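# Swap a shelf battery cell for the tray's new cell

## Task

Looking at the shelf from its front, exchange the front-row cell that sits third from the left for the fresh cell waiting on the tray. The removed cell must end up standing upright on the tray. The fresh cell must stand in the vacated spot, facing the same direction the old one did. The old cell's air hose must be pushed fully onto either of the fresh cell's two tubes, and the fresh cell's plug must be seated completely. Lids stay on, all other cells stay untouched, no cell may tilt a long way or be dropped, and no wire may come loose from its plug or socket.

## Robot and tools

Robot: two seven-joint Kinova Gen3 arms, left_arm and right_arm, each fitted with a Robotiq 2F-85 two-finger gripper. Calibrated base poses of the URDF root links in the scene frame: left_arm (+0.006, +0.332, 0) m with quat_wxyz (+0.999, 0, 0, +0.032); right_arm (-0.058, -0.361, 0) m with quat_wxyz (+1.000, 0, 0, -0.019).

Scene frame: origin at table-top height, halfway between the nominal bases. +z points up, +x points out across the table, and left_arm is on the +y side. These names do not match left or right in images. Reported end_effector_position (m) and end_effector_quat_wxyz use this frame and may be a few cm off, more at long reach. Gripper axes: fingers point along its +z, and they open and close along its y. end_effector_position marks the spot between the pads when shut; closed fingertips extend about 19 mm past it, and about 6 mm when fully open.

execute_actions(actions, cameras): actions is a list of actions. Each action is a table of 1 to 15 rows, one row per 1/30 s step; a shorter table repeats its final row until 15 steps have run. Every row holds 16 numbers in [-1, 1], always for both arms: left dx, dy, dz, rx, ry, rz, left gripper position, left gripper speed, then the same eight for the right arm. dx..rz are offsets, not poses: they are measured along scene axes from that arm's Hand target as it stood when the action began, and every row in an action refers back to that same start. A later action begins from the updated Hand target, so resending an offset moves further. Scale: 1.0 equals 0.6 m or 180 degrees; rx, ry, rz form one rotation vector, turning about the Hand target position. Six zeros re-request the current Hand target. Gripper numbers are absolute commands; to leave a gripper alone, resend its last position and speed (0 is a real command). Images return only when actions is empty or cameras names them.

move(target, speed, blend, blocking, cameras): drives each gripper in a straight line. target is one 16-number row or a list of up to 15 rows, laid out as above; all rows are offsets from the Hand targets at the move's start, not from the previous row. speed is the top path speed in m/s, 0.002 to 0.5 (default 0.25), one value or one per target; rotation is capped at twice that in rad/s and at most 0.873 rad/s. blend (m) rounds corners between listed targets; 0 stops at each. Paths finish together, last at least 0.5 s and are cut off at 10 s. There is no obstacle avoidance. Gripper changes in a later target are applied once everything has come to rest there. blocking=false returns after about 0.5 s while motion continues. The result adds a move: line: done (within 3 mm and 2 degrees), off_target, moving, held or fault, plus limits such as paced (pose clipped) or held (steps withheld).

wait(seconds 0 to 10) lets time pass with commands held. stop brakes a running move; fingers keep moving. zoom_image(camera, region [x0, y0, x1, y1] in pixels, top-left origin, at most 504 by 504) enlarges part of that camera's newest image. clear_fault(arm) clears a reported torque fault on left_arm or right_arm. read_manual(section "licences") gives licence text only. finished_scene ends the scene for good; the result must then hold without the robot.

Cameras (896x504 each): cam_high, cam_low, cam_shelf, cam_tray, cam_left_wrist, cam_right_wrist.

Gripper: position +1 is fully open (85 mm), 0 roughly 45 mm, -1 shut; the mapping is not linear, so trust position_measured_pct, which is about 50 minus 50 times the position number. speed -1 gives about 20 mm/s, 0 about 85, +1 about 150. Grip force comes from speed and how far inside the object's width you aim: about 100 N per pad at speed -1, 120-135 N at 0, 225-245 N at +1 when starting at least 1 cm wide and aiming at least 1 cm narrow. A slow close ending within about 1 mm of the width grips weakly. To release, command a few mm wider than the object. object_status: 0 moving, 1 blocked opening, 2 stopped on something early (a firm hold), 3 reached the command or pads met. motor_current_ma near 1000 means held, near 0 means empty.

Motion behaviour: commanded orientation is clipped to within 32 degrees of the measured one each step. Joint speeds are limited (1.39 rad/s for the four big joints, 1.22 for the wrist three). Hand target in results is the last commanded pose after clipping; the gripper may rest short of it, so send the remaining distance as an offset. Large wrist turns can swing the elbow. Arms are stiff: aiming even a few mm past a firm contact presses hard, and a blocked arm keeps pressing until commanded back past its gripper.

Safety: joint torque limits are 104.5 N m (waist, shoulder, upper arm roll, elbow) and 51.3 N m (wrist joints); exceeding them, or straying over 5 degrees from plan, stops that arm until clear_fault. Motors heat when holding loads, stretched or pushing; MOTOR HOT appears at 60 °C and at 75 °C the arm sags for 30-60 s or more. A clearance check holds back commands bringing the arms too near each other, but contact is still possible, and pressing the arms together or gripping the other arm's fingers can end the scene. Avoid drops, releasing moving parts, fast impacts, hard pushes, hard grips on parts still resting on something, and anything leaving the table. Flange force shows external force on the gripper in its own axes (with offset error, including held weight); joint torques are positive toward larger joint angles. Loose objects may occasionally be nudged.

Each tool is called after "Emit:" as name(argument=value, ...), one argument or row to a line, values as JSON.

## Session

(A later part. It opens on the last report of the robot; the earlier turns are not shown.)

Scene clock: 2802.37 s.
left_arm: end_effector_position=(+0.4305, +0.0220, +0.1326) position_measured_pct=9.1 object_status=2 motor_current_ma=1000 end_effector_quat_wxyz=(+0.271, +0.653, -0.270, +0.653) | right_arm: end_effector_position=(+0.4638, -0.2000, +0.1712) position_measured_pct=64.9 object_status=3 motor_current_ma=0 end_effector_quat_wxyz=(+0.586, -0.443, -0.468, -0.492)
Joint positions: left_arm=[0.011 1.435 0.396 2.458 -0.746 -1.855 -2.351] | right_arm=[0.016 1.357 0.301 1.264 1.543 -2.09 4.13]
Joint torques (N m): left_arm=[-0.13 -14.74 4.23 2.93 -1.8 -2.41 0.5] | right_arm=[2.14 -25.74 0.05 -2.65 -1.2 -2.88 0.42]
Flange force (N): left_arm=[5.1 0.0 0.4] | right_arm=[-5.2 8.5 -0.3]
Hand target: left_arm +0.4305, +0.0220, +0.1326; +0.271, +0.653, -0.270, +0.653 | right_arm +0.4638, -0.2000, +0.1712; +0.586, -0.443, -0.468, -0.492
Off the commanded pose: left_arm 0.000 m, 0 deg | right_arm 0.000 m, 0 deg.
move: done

Emit:
move(
  target=[
    [0,0,0,0,0,0,0.5,-1, -0.1,-0.2,0.2,-0.03,0.005,-0.2,-0.3,-1],
    [0,0,0,0,0,0,0.5,-1, 0.027,0.0,0.18,-0.0606,0.0107,-0.398,-0.3,-1],
  ],
  speed=0.12,
  blend=0.03,
  cameras=["cam_right_wrist","cam_high","cam_low"],
)

Scene clock: 2826.80 s.
left_arm: end_effector_position=(+0.4305, +0.0220, +0.1326) position_measured_pct=9.1 object_status=2 motor_current_ma=1000 end_effector_quat_wxyz=(+0.271, +0.653, -0.270, +0.653) | right_arm: end_effector_position=(+0.4801, -0.2001, +0.2792) position_measured_pct=64.9 object_status=3 motor_current_ma=0 end_effector_quat_wxyz=(-0.153, +0.690, +0.153, +0.690)
Joint positions: left_arm=[0.011 1.435 0.396 2.458 -0.746 -1.855 -2.351] | right_arm=[-0.407 0.772 0.213 2.494 0.223 -1.713 4.593]
Joint torques (N m): left_arm=[-0.07 -14.57 4.07 2.96 -1.69 -2.31 0.51] | right_arm=[2.13 -17.56 0.89 -0.68 -0.24 -3.26 0.42]
Flange force (N): left_arm=[5.5 -0.1 0.3] | right_arm=[-5.0 -4.1 6.0]
Hand target: left_arm +0.4305, +0.0220, +0.1326; +0.271, +0.653, -0.270, +0.653 | right_arm +0.4801, -0.2000, +0.2792; -0.153, +0.690, +0.153, +0.690
Off the commanded pose: left_arm 0.000 m, 0 deg | right_arm 0.000 m, 0 deg.
move: done
Images, in order (width x height): cam_high 896x504, cam_low 896x504, cam_right_wrist 896x504.

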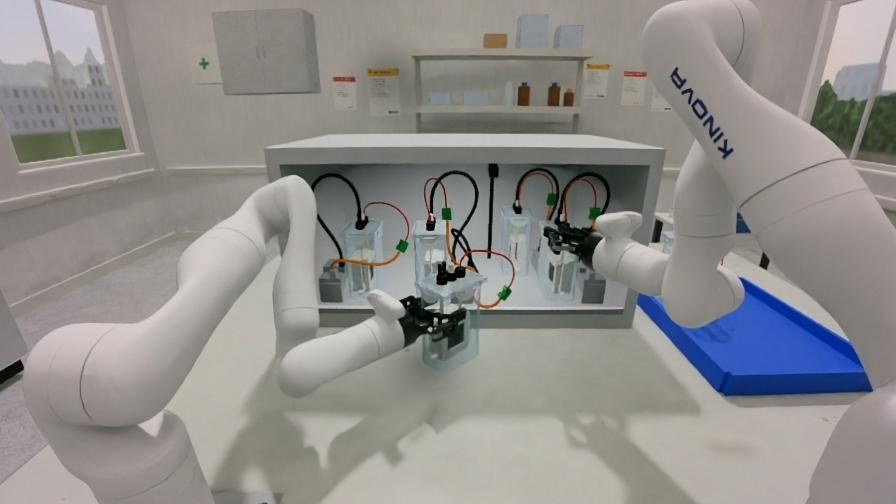

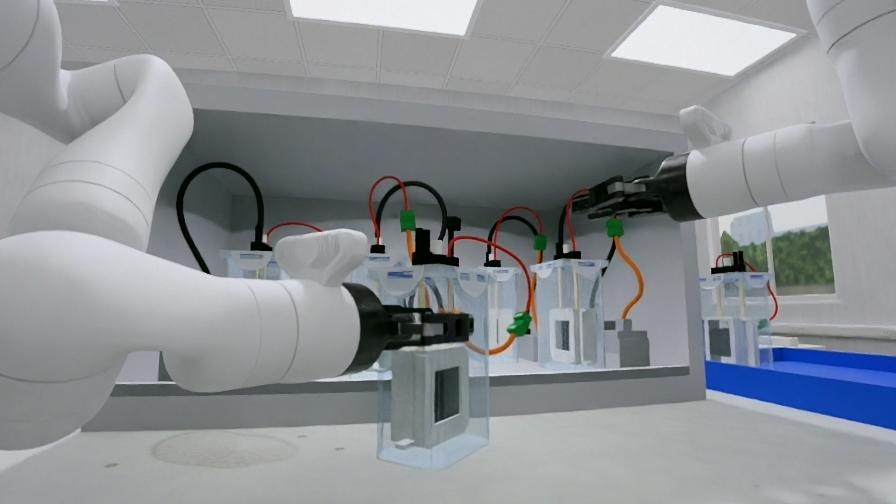

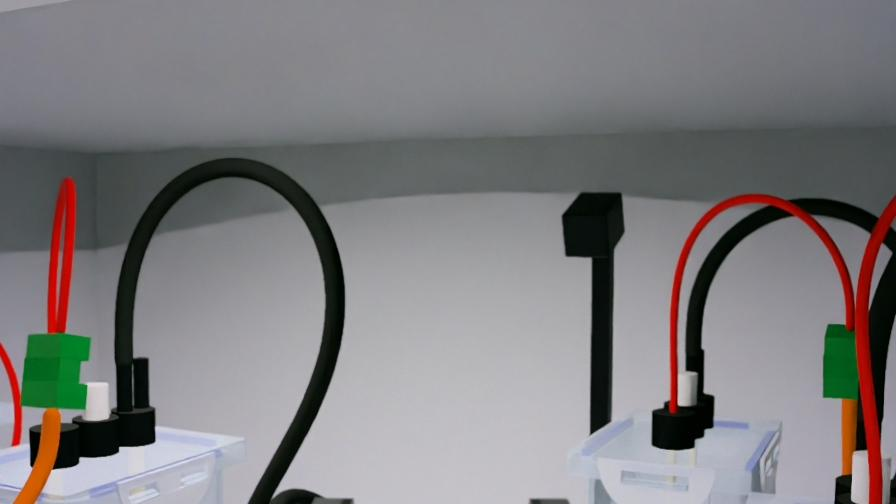

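Emit:
move(
  target=[0,0,0,0,0,0,0.5,-1, 0.017,0.05,-0.1,-0.0529,0.1581,-0.0704,-0.3,-1],
  speed=0.12,
  cameras=["cam_right_wrist","cam_high","cam_shelf"],
)

Scene clock: 2841.27 s.
left_arm: end_effector_position=(+0.4305, +0.0220, +0.1326) position_measured_pct=9.1 object_status=2 motor_current_ma=1000 end_effector_quat_wxyz=(+0.271, +0.653, -0.270, +0.653) | right_arm: end_effector_position=(+0.4902, -0.1700, +0.2192) position_measured_pct=64.9 object_status=3 motor_current_ma=0 end_effector_quat_wxyz=(-0.053, +0.861, +0.091, +0.498)
Joint positions: left_arm=[0.011 1.435 0.396 2.458 -0.746 -1.855 -2.351] | right_arm=[-0.763 0.474 0.267 2.272 -0.303 -0.621 4.716]
Joint torques (N m): left_arm=[-0.09 -14.58 4.11 2.93 -1.69 -2.31 0.5] | right_arm=[2.09 -16.29 1.66 -5.07 0.1 -2.9 0.31]
Flange force (N): left_arm=[5.5 -0.1 0.2] | right_arm=[0.4 -9.0 3.5]
Hand target: left_arm +0.4305, +0.0220, +0.1326; +0.271, +0.653, -0.270, +0.653 | right_arm +0.4902, -0.1700, +0.2192; -0.053, +0.861, +0.091, +0.498
Off the commanded pose: left_arm 0.000 m, 0 deg | right_arm 0.000 m, 0 deg.
move: done
Images, in order (width x height): cam_high 896x504, cam_shelf 896x504, cam_right_wrist 896x504.

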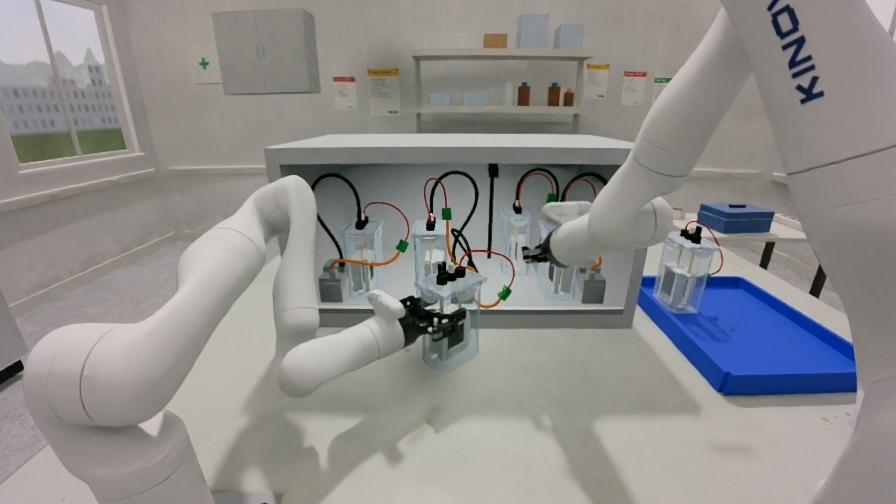

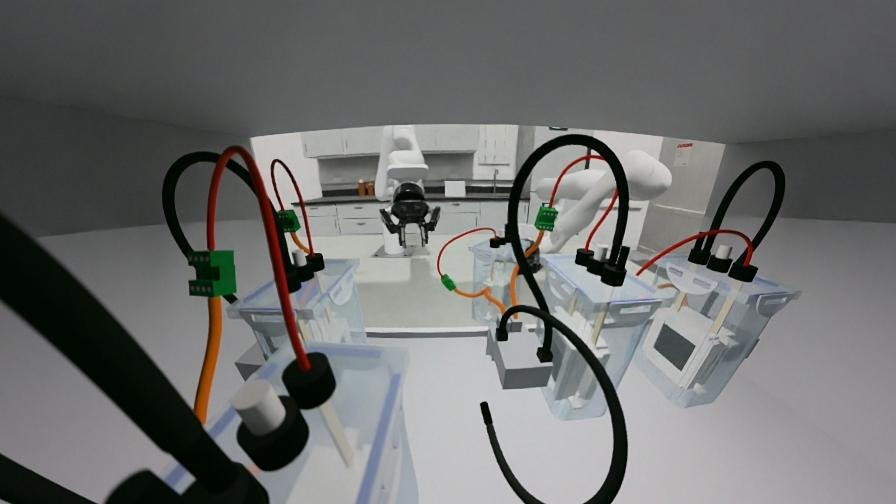

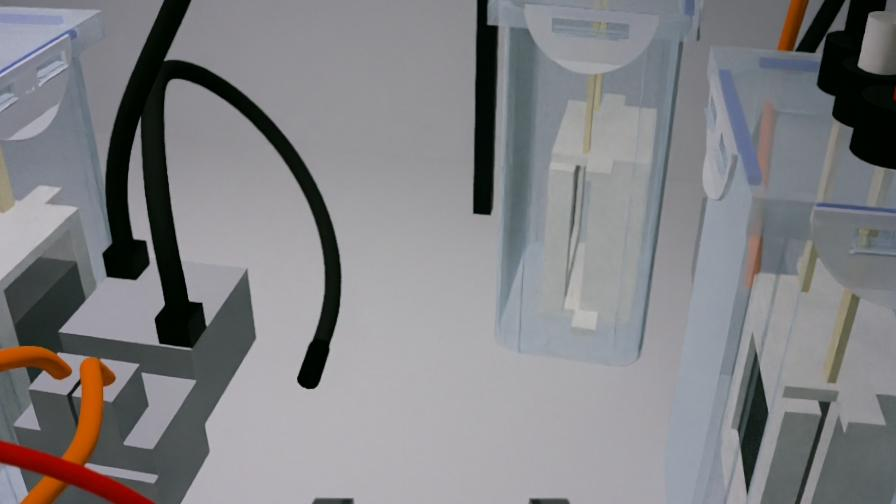

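Emit:
zoom_image(
  camera="cam_high",
  region=[400, 240, 540, 320],
)

Emit:
zoom_image(
  camera="cam_right_wrist",
  region=[260, 280, 400, 410],
)

Emit:
zoom_image(
  camera="cam_shelf",
  region=[400, 210, 640, 340],
)

Scaled by 3.600.

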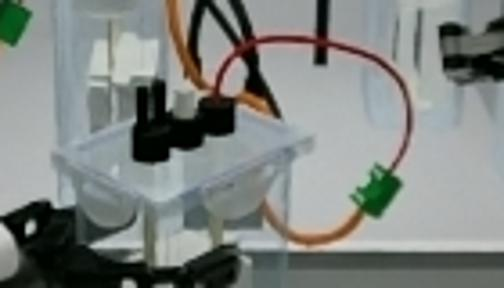

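Scaled by 3.600 from the camera's 896x504 image, which has a finer 1280x720 frame.

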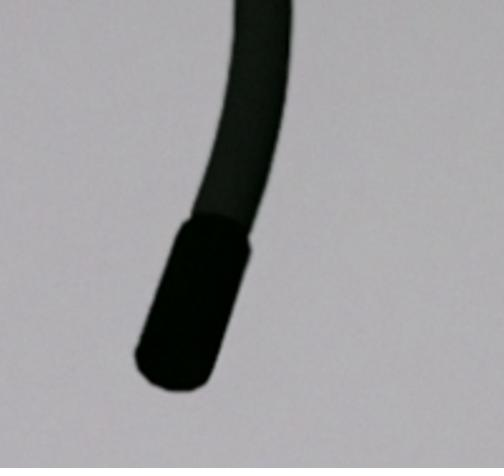

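Scaled by 2.100.

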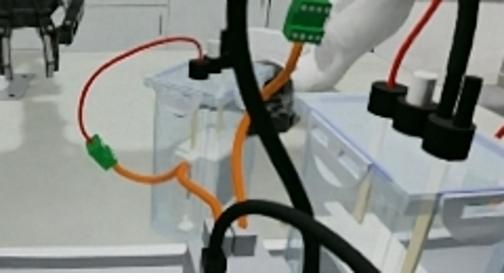

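Emit:
move(
  target=[
    [0,0,0,0,0,0,0.5,-1, 0.07,0.0,-0.03,0,0,0.0717,-0.3,-1],
    [0,0,0,0,0,0,0.5,-1, 0.266,0.127,-0.15,0,0,0.0717,-0.3,-1],
  ],
  speed=0.08,
  blend=0.02,
  cameras=["cam_right_wrist","cam_high","cam_shelf","cam_low"],
)

Scene clock: 2896.50 s.
left_arm: end_effector_position=(+0.4305, +0.0220, +0.1326) position_measured_pct=9.1 object_status=2 motor_current_ma=1000 end_effector_quat_wxyz=(+0.271, +0.653, -0.270, +0.653) | right_arm: end_effector_position=(+0.6498, -0.0939, +0.1292) position_measured_pct=64.9 object_status=3 motor_current_ma=0 end_effector_quat_wxyz=(-0.108, +0.845, +0.187, +0.488)
Joint positions: left_arm=[0.011 1.435 0.396 2.458 -0.746 -1.855 -2.351] | right_arm=[-0.464 0.882 0.086 1.718 0.182 -0.515 4.528]
Joint torques (N m): left_arm=[0.02 -14.56 3.98 2.98 -1.7 -2.26 0.44] | right_arm=[1.95 -24.77 0.73 -6.43 -0.07 -2.84 0.43]
Flange force (N): left_arm=[5.6 -0.3 0.5] | right_arm=[-0.7 -5.2 7.2]
Hand target: left_arm +0.4305, +0.0220, +0.1326; +0.271, +0.653, -0.270, +0.653 | right_arm +0.6498, -0.0938, +0.1292; -0.108, +0.845, +0.187, +0.488
Off the commanded pose: left_arm 0.000 m, 0 deg | right_arm 0.000 m, 0 deg.
move: done
Images, in order (width x height): cam_high 896x504, cam_low 896x504, cam_shelf 896x504, cam_right_wrist 896x504.

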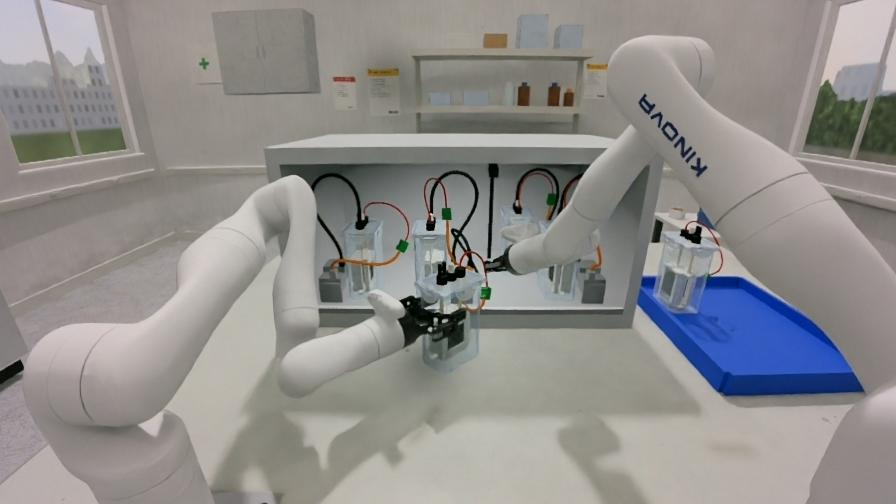

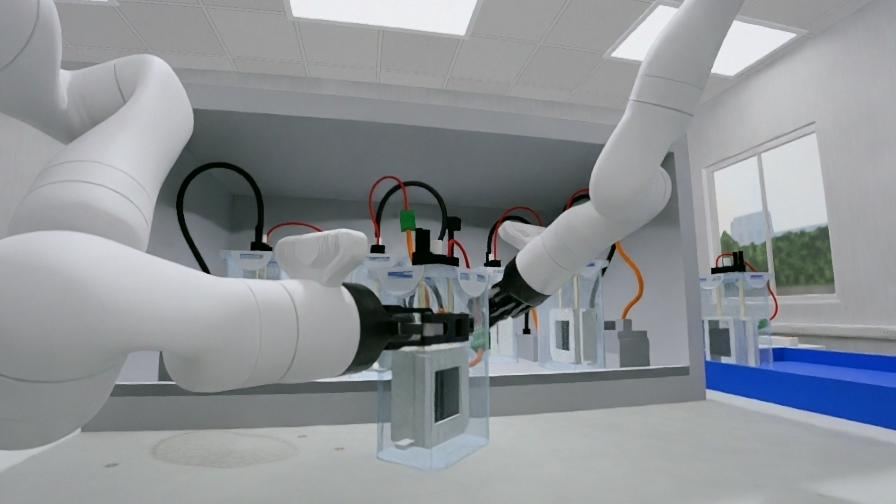

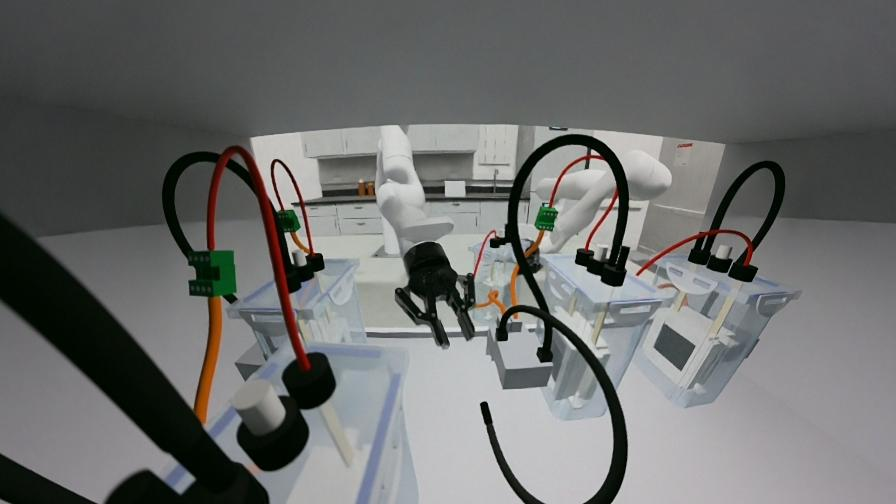

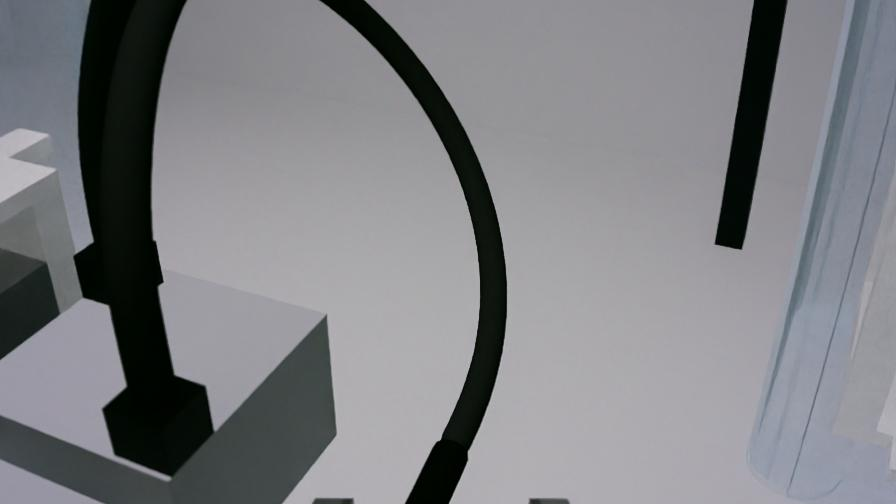

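Emit:
move(
  target=[0,0,0,0,0,0,0.5,-1, -0.08,-0.037,0.06,0,0,0,-0.3,-1],
  speed=0.08,
  cameras=["cam_right_wrist"],
)

Emit:
zoom_image(
  camera="cam_right_wrist",
  region=[340, 280, 520, 420],
)

Scene clock: 2908.13 s.
left_arm: end_effector_position=(+0.4305, +0.0220, +0.1326) position_measured_pct=9.1 object_status=2 motor_current_ma=1000 end_effector_quat_wxyz=(+0.271, +0.653, -0.270, +0.653) | right_arm: end_effector_position=(+0.6019, -0.1160, +0.1652) position_measured_pct=64.9 object_status=3 motor_current_ma=0 end_effector_quat_wxyz=(-0.108, +0.845, +0.187, +0.488)
Joint positions: left_arm=[0.011 1.435 0.396 2.458 -0.746 -1.855 -2.351] | right_arm=[-0.464 0.741 0.091 1.902 0.186 -0.558 4.54]
Joint torques (N m): left_arm=[0.08 -14.56 4.18 2.67 -1.64 -2.2 0.48] | right_arm=[1.69 -22.64 0.41 -6.28 -0.08 -2.99 0.41]
Motor temperatures (°C): left_arm=[32 32 26 23 28 38 42] | right_arm=[25 32 27 29 32 34 32]
Flange force (N): left_arm=[5.8 -0.2 -1.1] | right_arm=[-0.9 -5.1 7.0]
Hand target: left_arm +0.4305, +0.0220, +0.1326; +0.271, +0.653, -0.270, +0.653 | right_arm +0.6019, -0.1160, +0.1652; -0.108, +0.845, +0.187, +0.488
Off the commanded pose: left_arm 0.000 m, 0 deg | right_arm 0.000 m, 0 deg.
move: done
Images, in order (width x height): cam_right_wrist 896x504.

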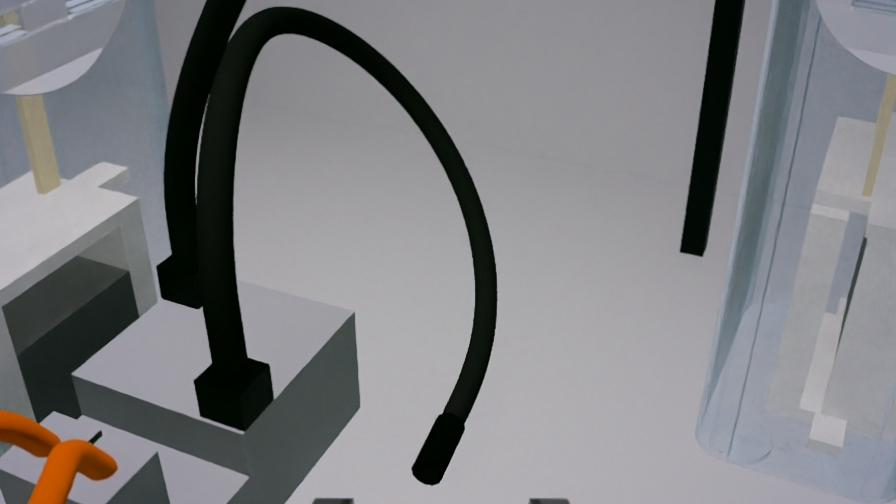

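Scaled by 2.800 from the camera's 896x504 image, which has a finer 1280x720 frame.

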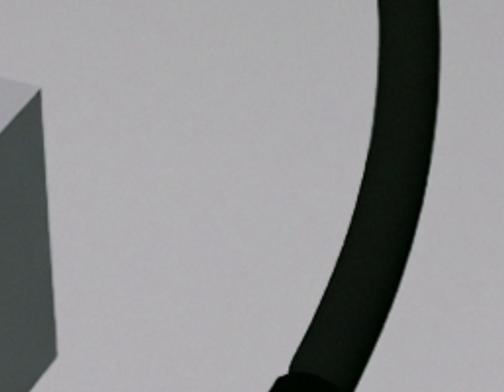

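Emit:
move(
  target=[0,0,0,0,0,0,0.5,-1, 0.124,0.053,-0.1295,0.0986,-0.0639,-0.0237,-0.4,-1],
  speed=0.08,
  cameras=["cam_right_wrist","cam_shelf"],
)

Emit:
zoom_image(
  camera="cam_shelf",
  region=[380, 280, 640, 440],
)

Scene clock: 2962.77 s.
left_arm: end_effector_position=(+0.4305, +0.0220, +0.1326) position_measured_pct=9.1 object_status=2 motor_current_ma=1000 end_effector_quat_wxyz=(+0.271, +0.653, -0.270, +0.653) | right_arm: end_effector_position=(+0.6762, -0.0842, +0.0875) position_measured_pct=69.7 object_status=3 motor_current_ma=0 end_effector_quat_wxyz=(-0.200, +0.772, +0.088, +0.597)
Joint positions: left_arm=[0.011 1.435 0.396 2.458 -0.746 -1.855 -2.351] | right_arm=[-0.413 1.163 0.015 1.673 0.08 -1.058 4.464]
Joint torques (N m): left_arm=[-0.01 -14.46 4.04 2.91 -1.62 -2.25 0.47] | right_arm=[2.18 -26.49 0.35 -4.85 0 -3.26 0.43]
Flange force (N): left_arm=[5.8 -0.4 0.1] | right_arm=[-5.1 -2.0 7.1]
Hand target: left_arm +0.4305, +0.0220, +0.1326; +0.271, +0.653, -0.270, +0.653 | right_arm +0.6762, -0.0842, +0.0875; -0.200, +0.772, +0.088, +0.597
Off the commanded pose: left_arm 0.000 m, 0 deg | right_arm 0.000 m, 0 deg.
move: done
Images, in order (width x height): cam_shelf 896x504, cam_right_wrist 896x504.

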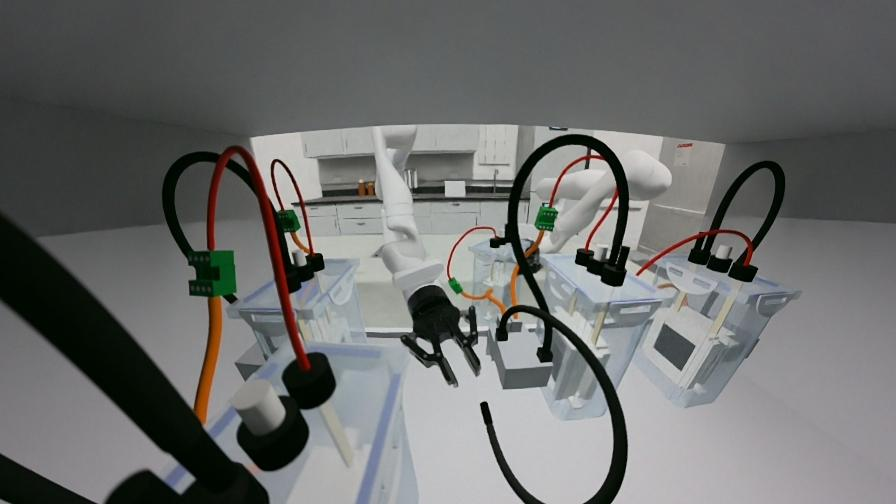

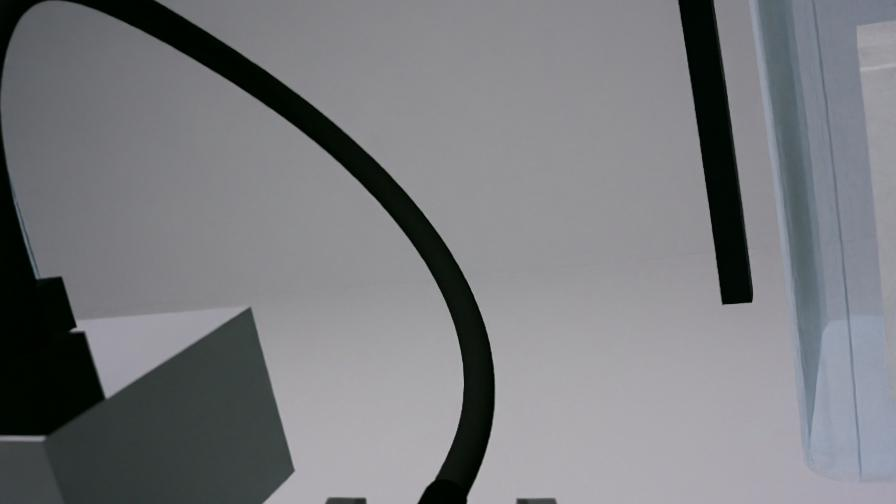

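Scaled by 1.938.

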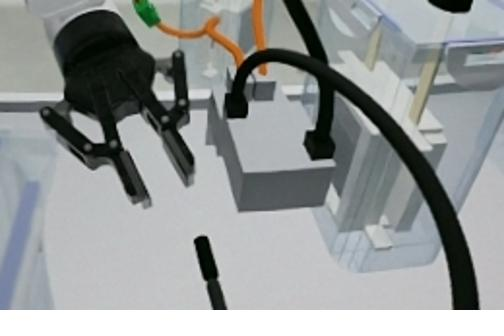

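Emit:
move(
  target=[0,0,0,0,0,0,0.5,-1, 0.0413,0.0153,0.0175,0.0128,0.2159,-0.0111,-0.5,-1],
  speed=0.06,
  cameras=["cam_right_wrist","cam_shelf","cam_high"],
)

Emit:
zoom_image(
  camera="cam_shelf",
  region=[380, 280, 640, 440],
)

Scene clock: 3085.03 s.
left_arm: end_effector_position=(+0.4305, +0.0220, +0.1326) position_measured_pct=9.1 object_status=2 motor_current_ma=1000 end_effector_quat_wxyz=(+0.271, +0.653, -0.270, +0.653) | right_arm: end_effector_position=(+0.7010, -0.0751, +0.0980) position_measured_pct=74.9 object_status=3 motor_current_ma=0 end_effector_quat_wxyz=(-0.223, +0.924, -0.008, +0.311)
Joint positions: left_arm=[0.011 1.435 0.396 2.458 -0.746 -1.855 -2.351] | right_arm=[-0.153 1.028 -0.403 1.231 0.303 0.179 4.22]
Joint torques (N m): left_arm=[-0.01 -14.46 4.01 2.87 -1.61 -2.18 0.52] | right_arm=[2.17 -28.11 -3.49 -7.75 0.06 -2.56 0.42]
Flange force (N): left_arm=[5.8 -0.1 -0.3] | right_arm=[3.7 -5.0 10.5]
Hand target: left_arm +0.4305, +0.0220, +0.1326; +0.271, +0.653, -0.270, +0.653 | right_arm +0.7010, -0.0751, +0.0980; -0.223, +0.924, -0.008, +0.311
Off the commanded pose: left_arm 0.000 m, 0 deg | right_arm 0.000 m, 0 deg.
move: done
Images, in order (width x height): cam_high 896x504, cam_shelf 896x504, cam_right_wrist 896x504.

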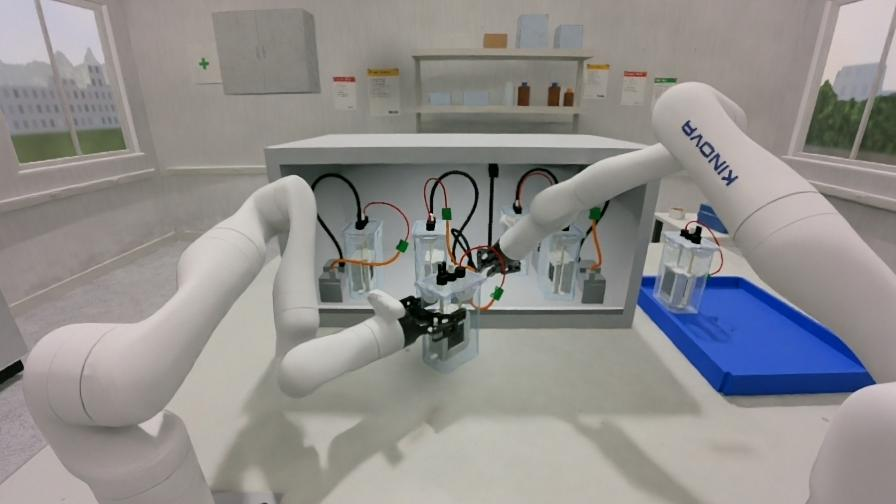

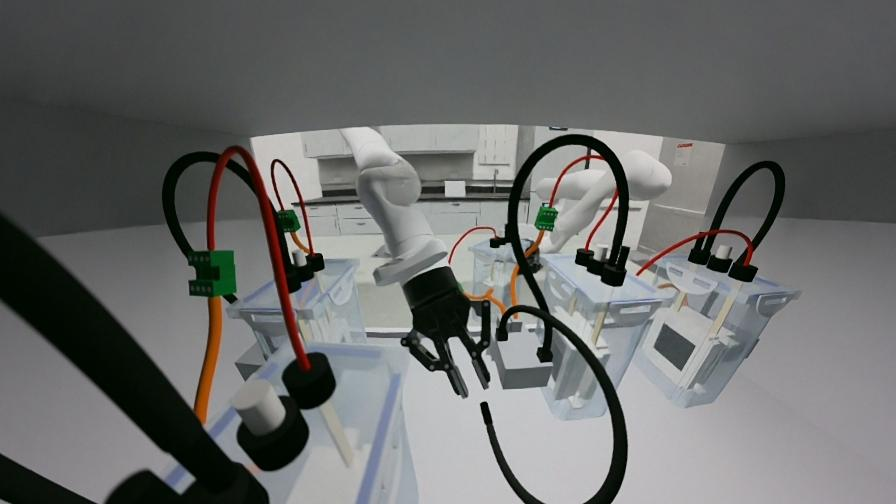

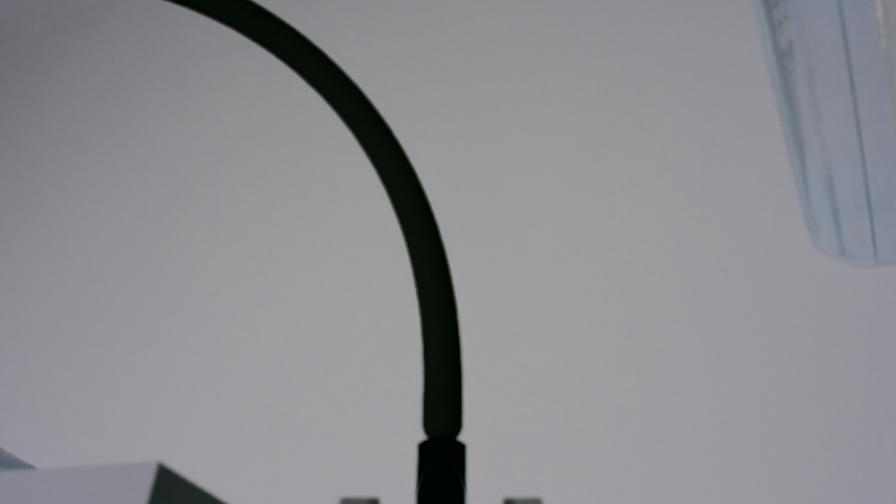

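Scaled by 1.938.

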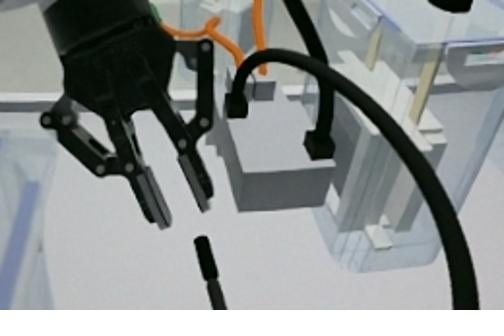

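Emit:
move(
  target=[0,0,0,0,0,0,0.5,-1, 0.0435,0.0277,-0.046,0,0,0,-0.5,-1],
  speed=0.04,
  cameras=["cam_right_wrist","cam_shelf"],
)

Emit:
zoom_image(
  camera="cam_shelf",
  region=[400, 320, 580, 440],
)

Scene clock: 3102.10 s.
left_arm: end_effector_position=(+0.4305, +0.0220, +0.1326) position_measured_pct=9.1 object_status=2 motor_current_ma=1000 end_effector_quat_wxyz=(+0.271, +0.653, -0.270, +0.653) | right_arm: end_effector_position=(+0.7272, -0.0588, +0.0704) position_measured_pct=74.9 object_status=3 motor_current_ma=0 end_effector_quat_wxyz=(-0.222, +0.924, -0.008, +0.311)
Joint positions: left_arm=[0.011 1.435 0.396 2.458 -0.746 -1.855 -2.351] | right_arm=[-0.185 1.131 -0.404 1.086 0.309 0.22 4.234]
Joint torques (N m): left_arm=[-0.03 -14.47 4.02 2.91 -1.61 -2.22 0.49] | right_arm=[-48.92 -15.68 -31.58 -4.79 -2.68 -6.48 0.21]
Flange force (N): left_arm=[5.8 -0.2 -0.1] | right_arm=[10.9 52.6 -51.3]
Hand target: left_arm +0.4305, +0.0220, +0.1326; +0.271, +0.653, -0.270, +0.653 | right_arm +0.7271, -0.0584, +0.0704; -0.223, +0.924, -0.008, +0.311
Off the commanded pose: left_arm 0.000 m, 0 deg | right_arm 0.000 m, 0 deg.
move: done
Images, in order (width x height): cam_shelf 896x504, cam_right_wrist 896x504.

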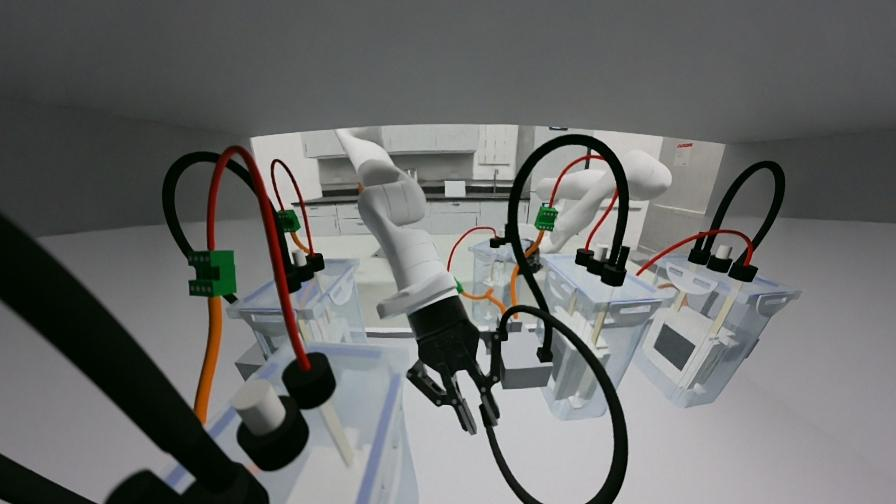

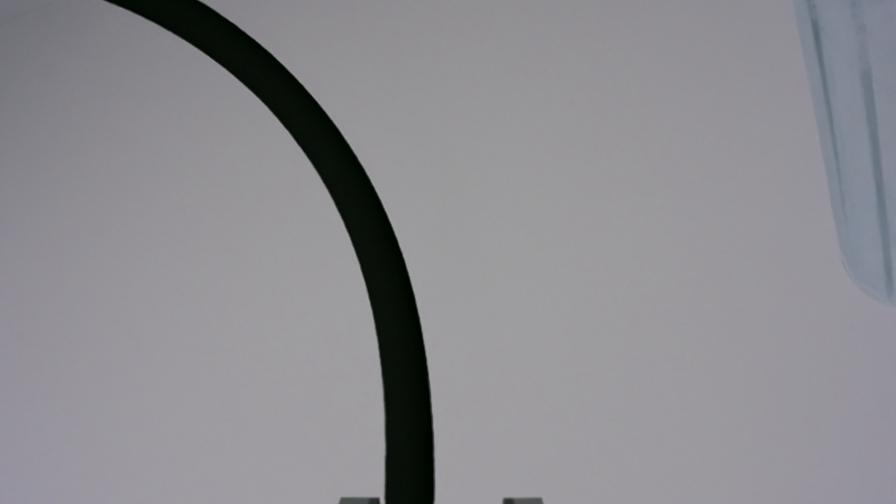

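Scaled by 2.800.

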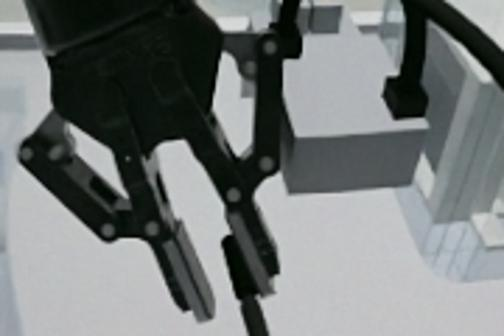

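Emit:
move(
  target=[0,0,0,0,0,0,0.5,-1, 0.0017,-0.015,-0.005,0,0,0,-0.5,-1],
  speed=0.04,
  cameras=["cam_right_wrist","cam_shelf"],
)

Emit:
zoom_image(
  camera="cam_shelf",
  region=[400, 320, 580, 440],
)

Scene clock: 3115.10 s.
left_arm: end_effector_position=(+0.4305, +0.0220, +0.1326) position_measured_pct=9.1 object_status=2 motor_current_ma=1000 end_effector_quat_wxyz=(+0.271, +0.653, -0.270, +0.653) | right_arm: end_effector_position=(+0.7280, -0.0672, +0.0674) position_measured_pct=74.9 object_status=3 motor_current_ma=0 end_effector_quat_wxyz=(-0.223, +0.924, -0.008, +0.311)
Joint positions: left_arm=[0.011 1.435 0.396 2.458 -0.746 -1.855 -2.351] | right_arm=[-0.165 1.135 -0.418 1.093 0.313 0.216 4.249]
Joint torques (N m): left_arm=[-0.01 -14.45 4.02 2.9 -1.6 -2.18 0.51] | right_arm=[4.09 -23 -0.71 -4.85 0.26 -0.69 0.44]
Flange force (N): left_arm=[5.8 -0.2 -0.2] | right_arm=[7.6 -9.7 5.7]
Hand target: left_arm +0.4305, +0.0220, +0.1326; +0.271, +0.653, -0.270, +0.653 | right_arm +0.7281, -0.0675, +0.0674; -0.223, +0.924, -0.008, +0.311
Off the commanded pose: left_arm 0.000 m, 0 deg | right_arm 0.000 m, 0 deg.
move: done
Images, in order (width x height): cam_shelf 896x504, cam_right_wrist 896x504.

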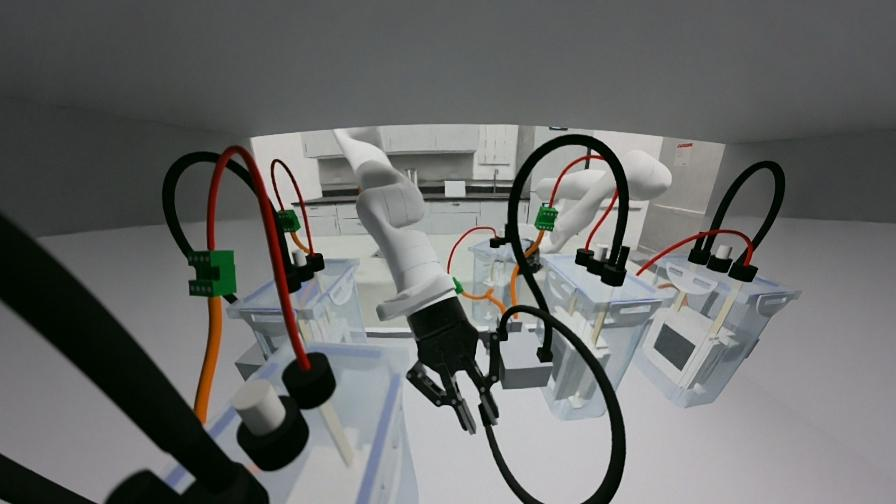

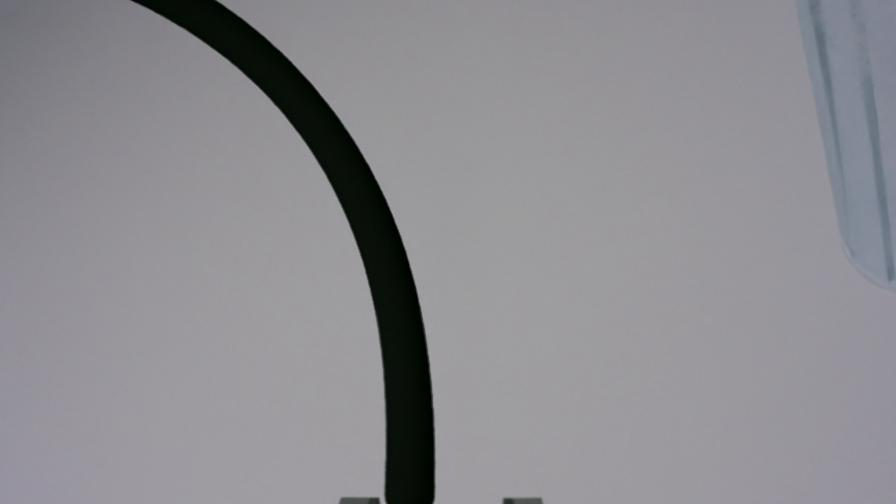

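Scaled by 2.800.

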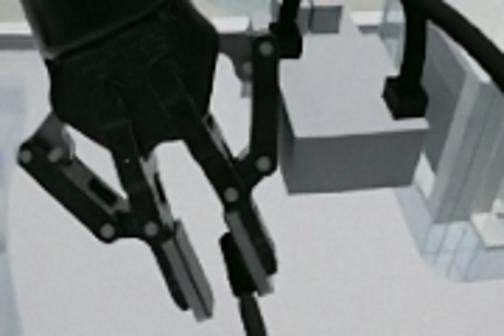

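Emit:
move(
  target=[0,0,0,0,0,0,0.5,-1, 0,0,0,0,0,0,-0.97,-1],
  speed=0.04,
)

Emit:
wait(
  seconds=1,
  cameras=["cam_right_wrist","cam_shelf"],
)

Emit:
zoom_image(
  camera="cam_shelf",
  region=[400, 320, 580, 440],
)

Scene clock: 3120.33 s.
left_arm: end_effector_position=(+0.4305, +0.0220, +0.1326) position_measured_pct=9.1 object_status=2 motor_current_ma=1000 end_effector_quat_wxyz=(+0.271, +0.653, -0.270, +0.653) | right_arm: end_effector_position=(+0.7281, -0.0675, +0.0673) position_measured_pct=90.0 object_status=0 motor_current_ma=1000 end_effector_quat_wxyz=(-0.223, +0.924, -0.008, +0.311)
Joint positions: left_arm=[0.011 1.435 0.396 2.458 -0.746 -1.855 -2.351] | right_arm=[-0.165 1.135 -0.418 1.093 0.313 0.216 4.249]
Joint torques (N m): left_arm=[-0.01 -14.46 3.98 2.91 -1.64 -2.21 0.51] | right_arm=[2.19 -29.4 -3.57 -7.85 0.04 -2.41 0.43]
Flange force (N): left_arm=[5.9 -0.1 0.1] | right_arm=[3.8 -4.5 11.0]
Hand target: left_arm +0.4305, +0.0220, +0.1326; +0.271, +0.653, -0.270, +0.653 | right_arm +0.7281, -0.0675, +0.0674; -0.223, +0.924, -0.008, +0.311
Off the commanded pose: left_arm 0.000 m, 0 deg | right_arm 0.000 m, 0 deg.
move: done

Scene clock: 3121.33 s.
left_arm: end_effector_position=(+0.4305, +0.0220, +0.1326) position_measured_pct=9.1 object_status=2 motor_current_ma=1000 end_effector_quat_wxyz=(+0.271, +0.653, -0.270, +0.653) | right_arm: end_effector_position=(+0.7281, -0.0675, +0.0674) position_measured_pct=90.0 object_status=2 motor_current_ma=1000 end_effector_quat_wxyz=(-0.223, +0.924, -0.008, +0.311)
Joint positions: left_arm=[0.011 1.435 0.396 2.458 -0.746 -1.855 -2.351] | right_arm=[-0.165 1.135 -0.418 1.093 0.313 0.216 4.249]
Joint torques (N m): left_arm=[-0.06 -14.46 3.98 2.84 -1.6 -2.23 0.49] | right_arm=[2.14 -29.39 -3.58 -7.81 0.07 -2.41 0.43]
Flange force (N): left_arm=[5.9 -0.1 -0.1] | right_arm=[4.0 -4.5 11.0]
Hand target: left_arm +0.4305, +0.0220, +0.1326; +0.271, +0.653, -0.270, +0.653 | right_arm +0.7281, -0.0675, +0.0674; -0.223, +0.924, -0.008, +0.311
Tool commands: left_gripper/position=+0.5 left_gripper/speed=-1.0 right_gripper/position=-0.97 right_gripper/speed=-1.0
Off the commanded pose: left_arm 0.000 m, 0 deg | right_arm 0.000 m, 0 deg.
wait: 1.00 s; at rest by 0.17 s
Images, in order (width x height): cam_shelf 896x504, cam_right_wrist 896x504.

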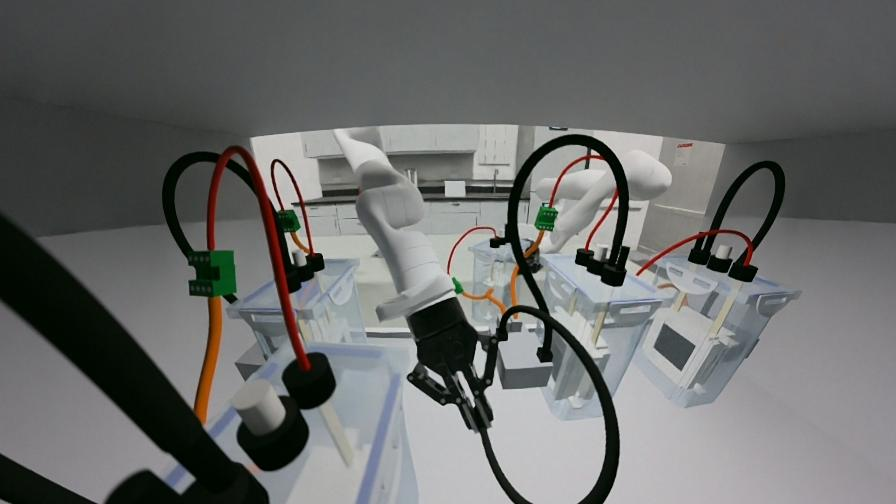

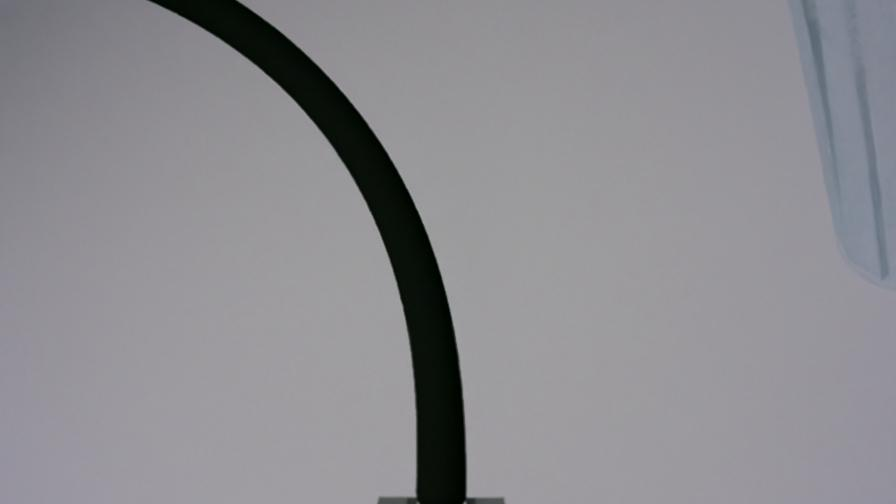

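Scaled by 2.800.

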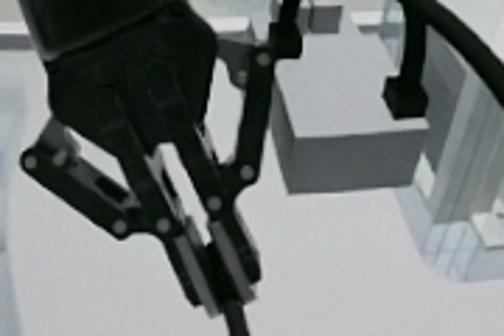

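Emit:
move(
  target=[
    [0,0,0,0,0,0,1.0,-0.5, -0.045,-0.03,0.055,0,0,0,-0.97,-1],
    [0,0,0,0,0,0,1.0,-0.5, -0.25,-0.12,0.1,0,-0.05,0,-0.97,-1],
  ],
  speed=0.06,
  blend=0.01,
  cameras=["cam_right_wrist","cam_high","cam_shelf","cam_low"],
)

Scene clock: 3142.00 s.
left_arm: end_effector_position=(+0.4305, +0.0220, +0.1326) position_measured_pct=0.0 object_status=3 motor_current_ma=0 end_effector_quat_wxyz=(+0.271, +0.653, -0.270, +0.653) | right_arm: end_effector_position=(+0.5782, -0.1394, +0.1274) position_measured_pct=90.0 object_status=2 motor_current_ma=1000 end_effector_quat_wxyz=(-0.223, +0.897, +0.009, +0.383)
Joint positions: left_arm=[0.011 1.435 0.396 2.458 -0.746 -1.855 -2.351] | right_arm=[-0.155 0.756 -0.237 1.898 0.245 -0.394 4.248]
Joint torques (N m): left_arm=[-0.67 -13.79 3.56 4.14 -1.77 -2.36 0.84] | right_arm=[2.12 -22.12 -1.86 -5.86 0.22 -2.66 0.43]
Flange force (N): left_arm=[5.9 0.4 5.4] | right_arm=[-2.3 -4.9 8.4]
Hand target: left_arm +0.4305, +0.0220, +0.1326; +0.271, +0.653, -0.270, +0.653 | right_arm +0.5781, -0.1394, +0.1274; -0.223, +0.897, +0.009, +0.383
Off the commanded pose: left_arm 0.000 m, 0 deg | right_arm 0.000 m, 0 deg.
move: done; blend cut to 0 m at target 1
Images, in order (width x height): cam_high 896x504, cam_low 896x504, cam_shelf 896x504, cam_right_wrist 896x504.

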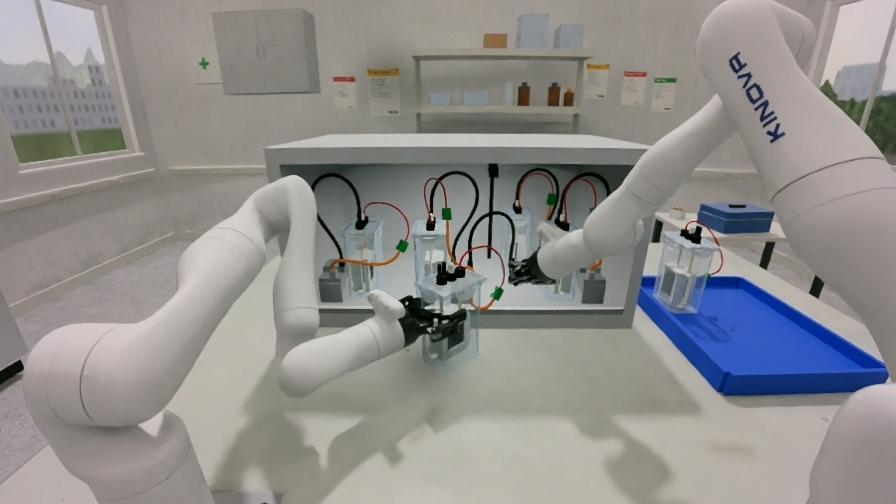

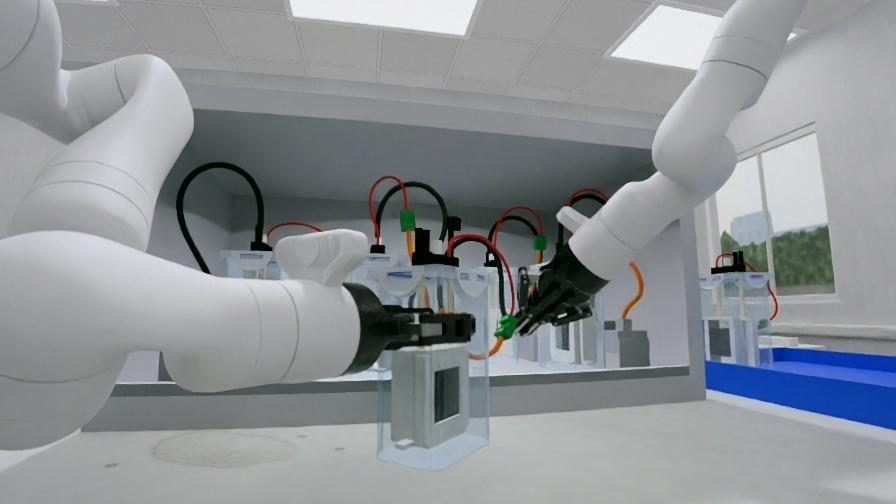

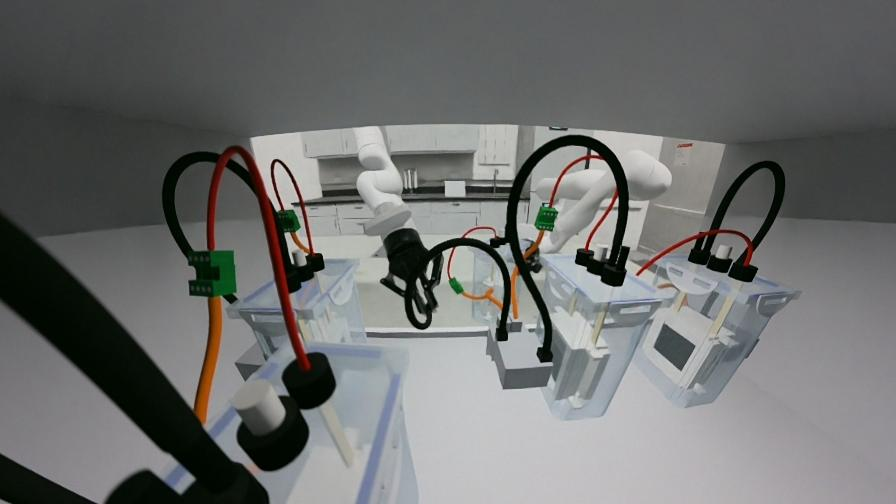

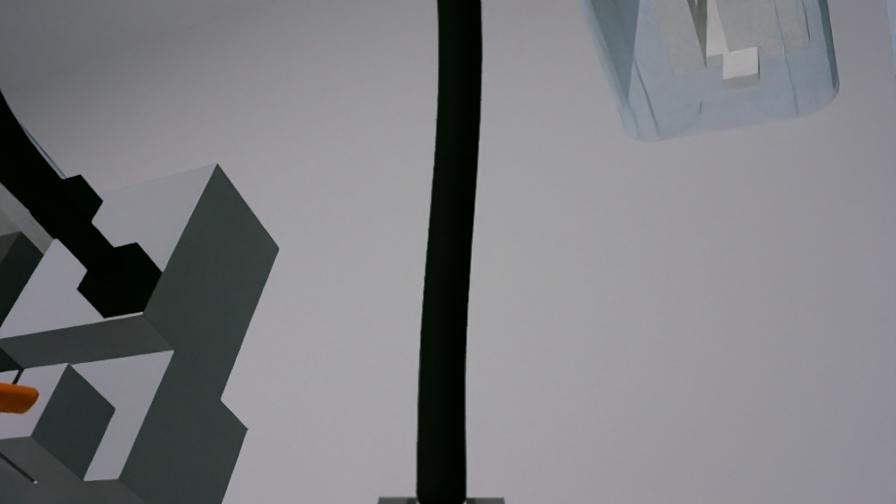

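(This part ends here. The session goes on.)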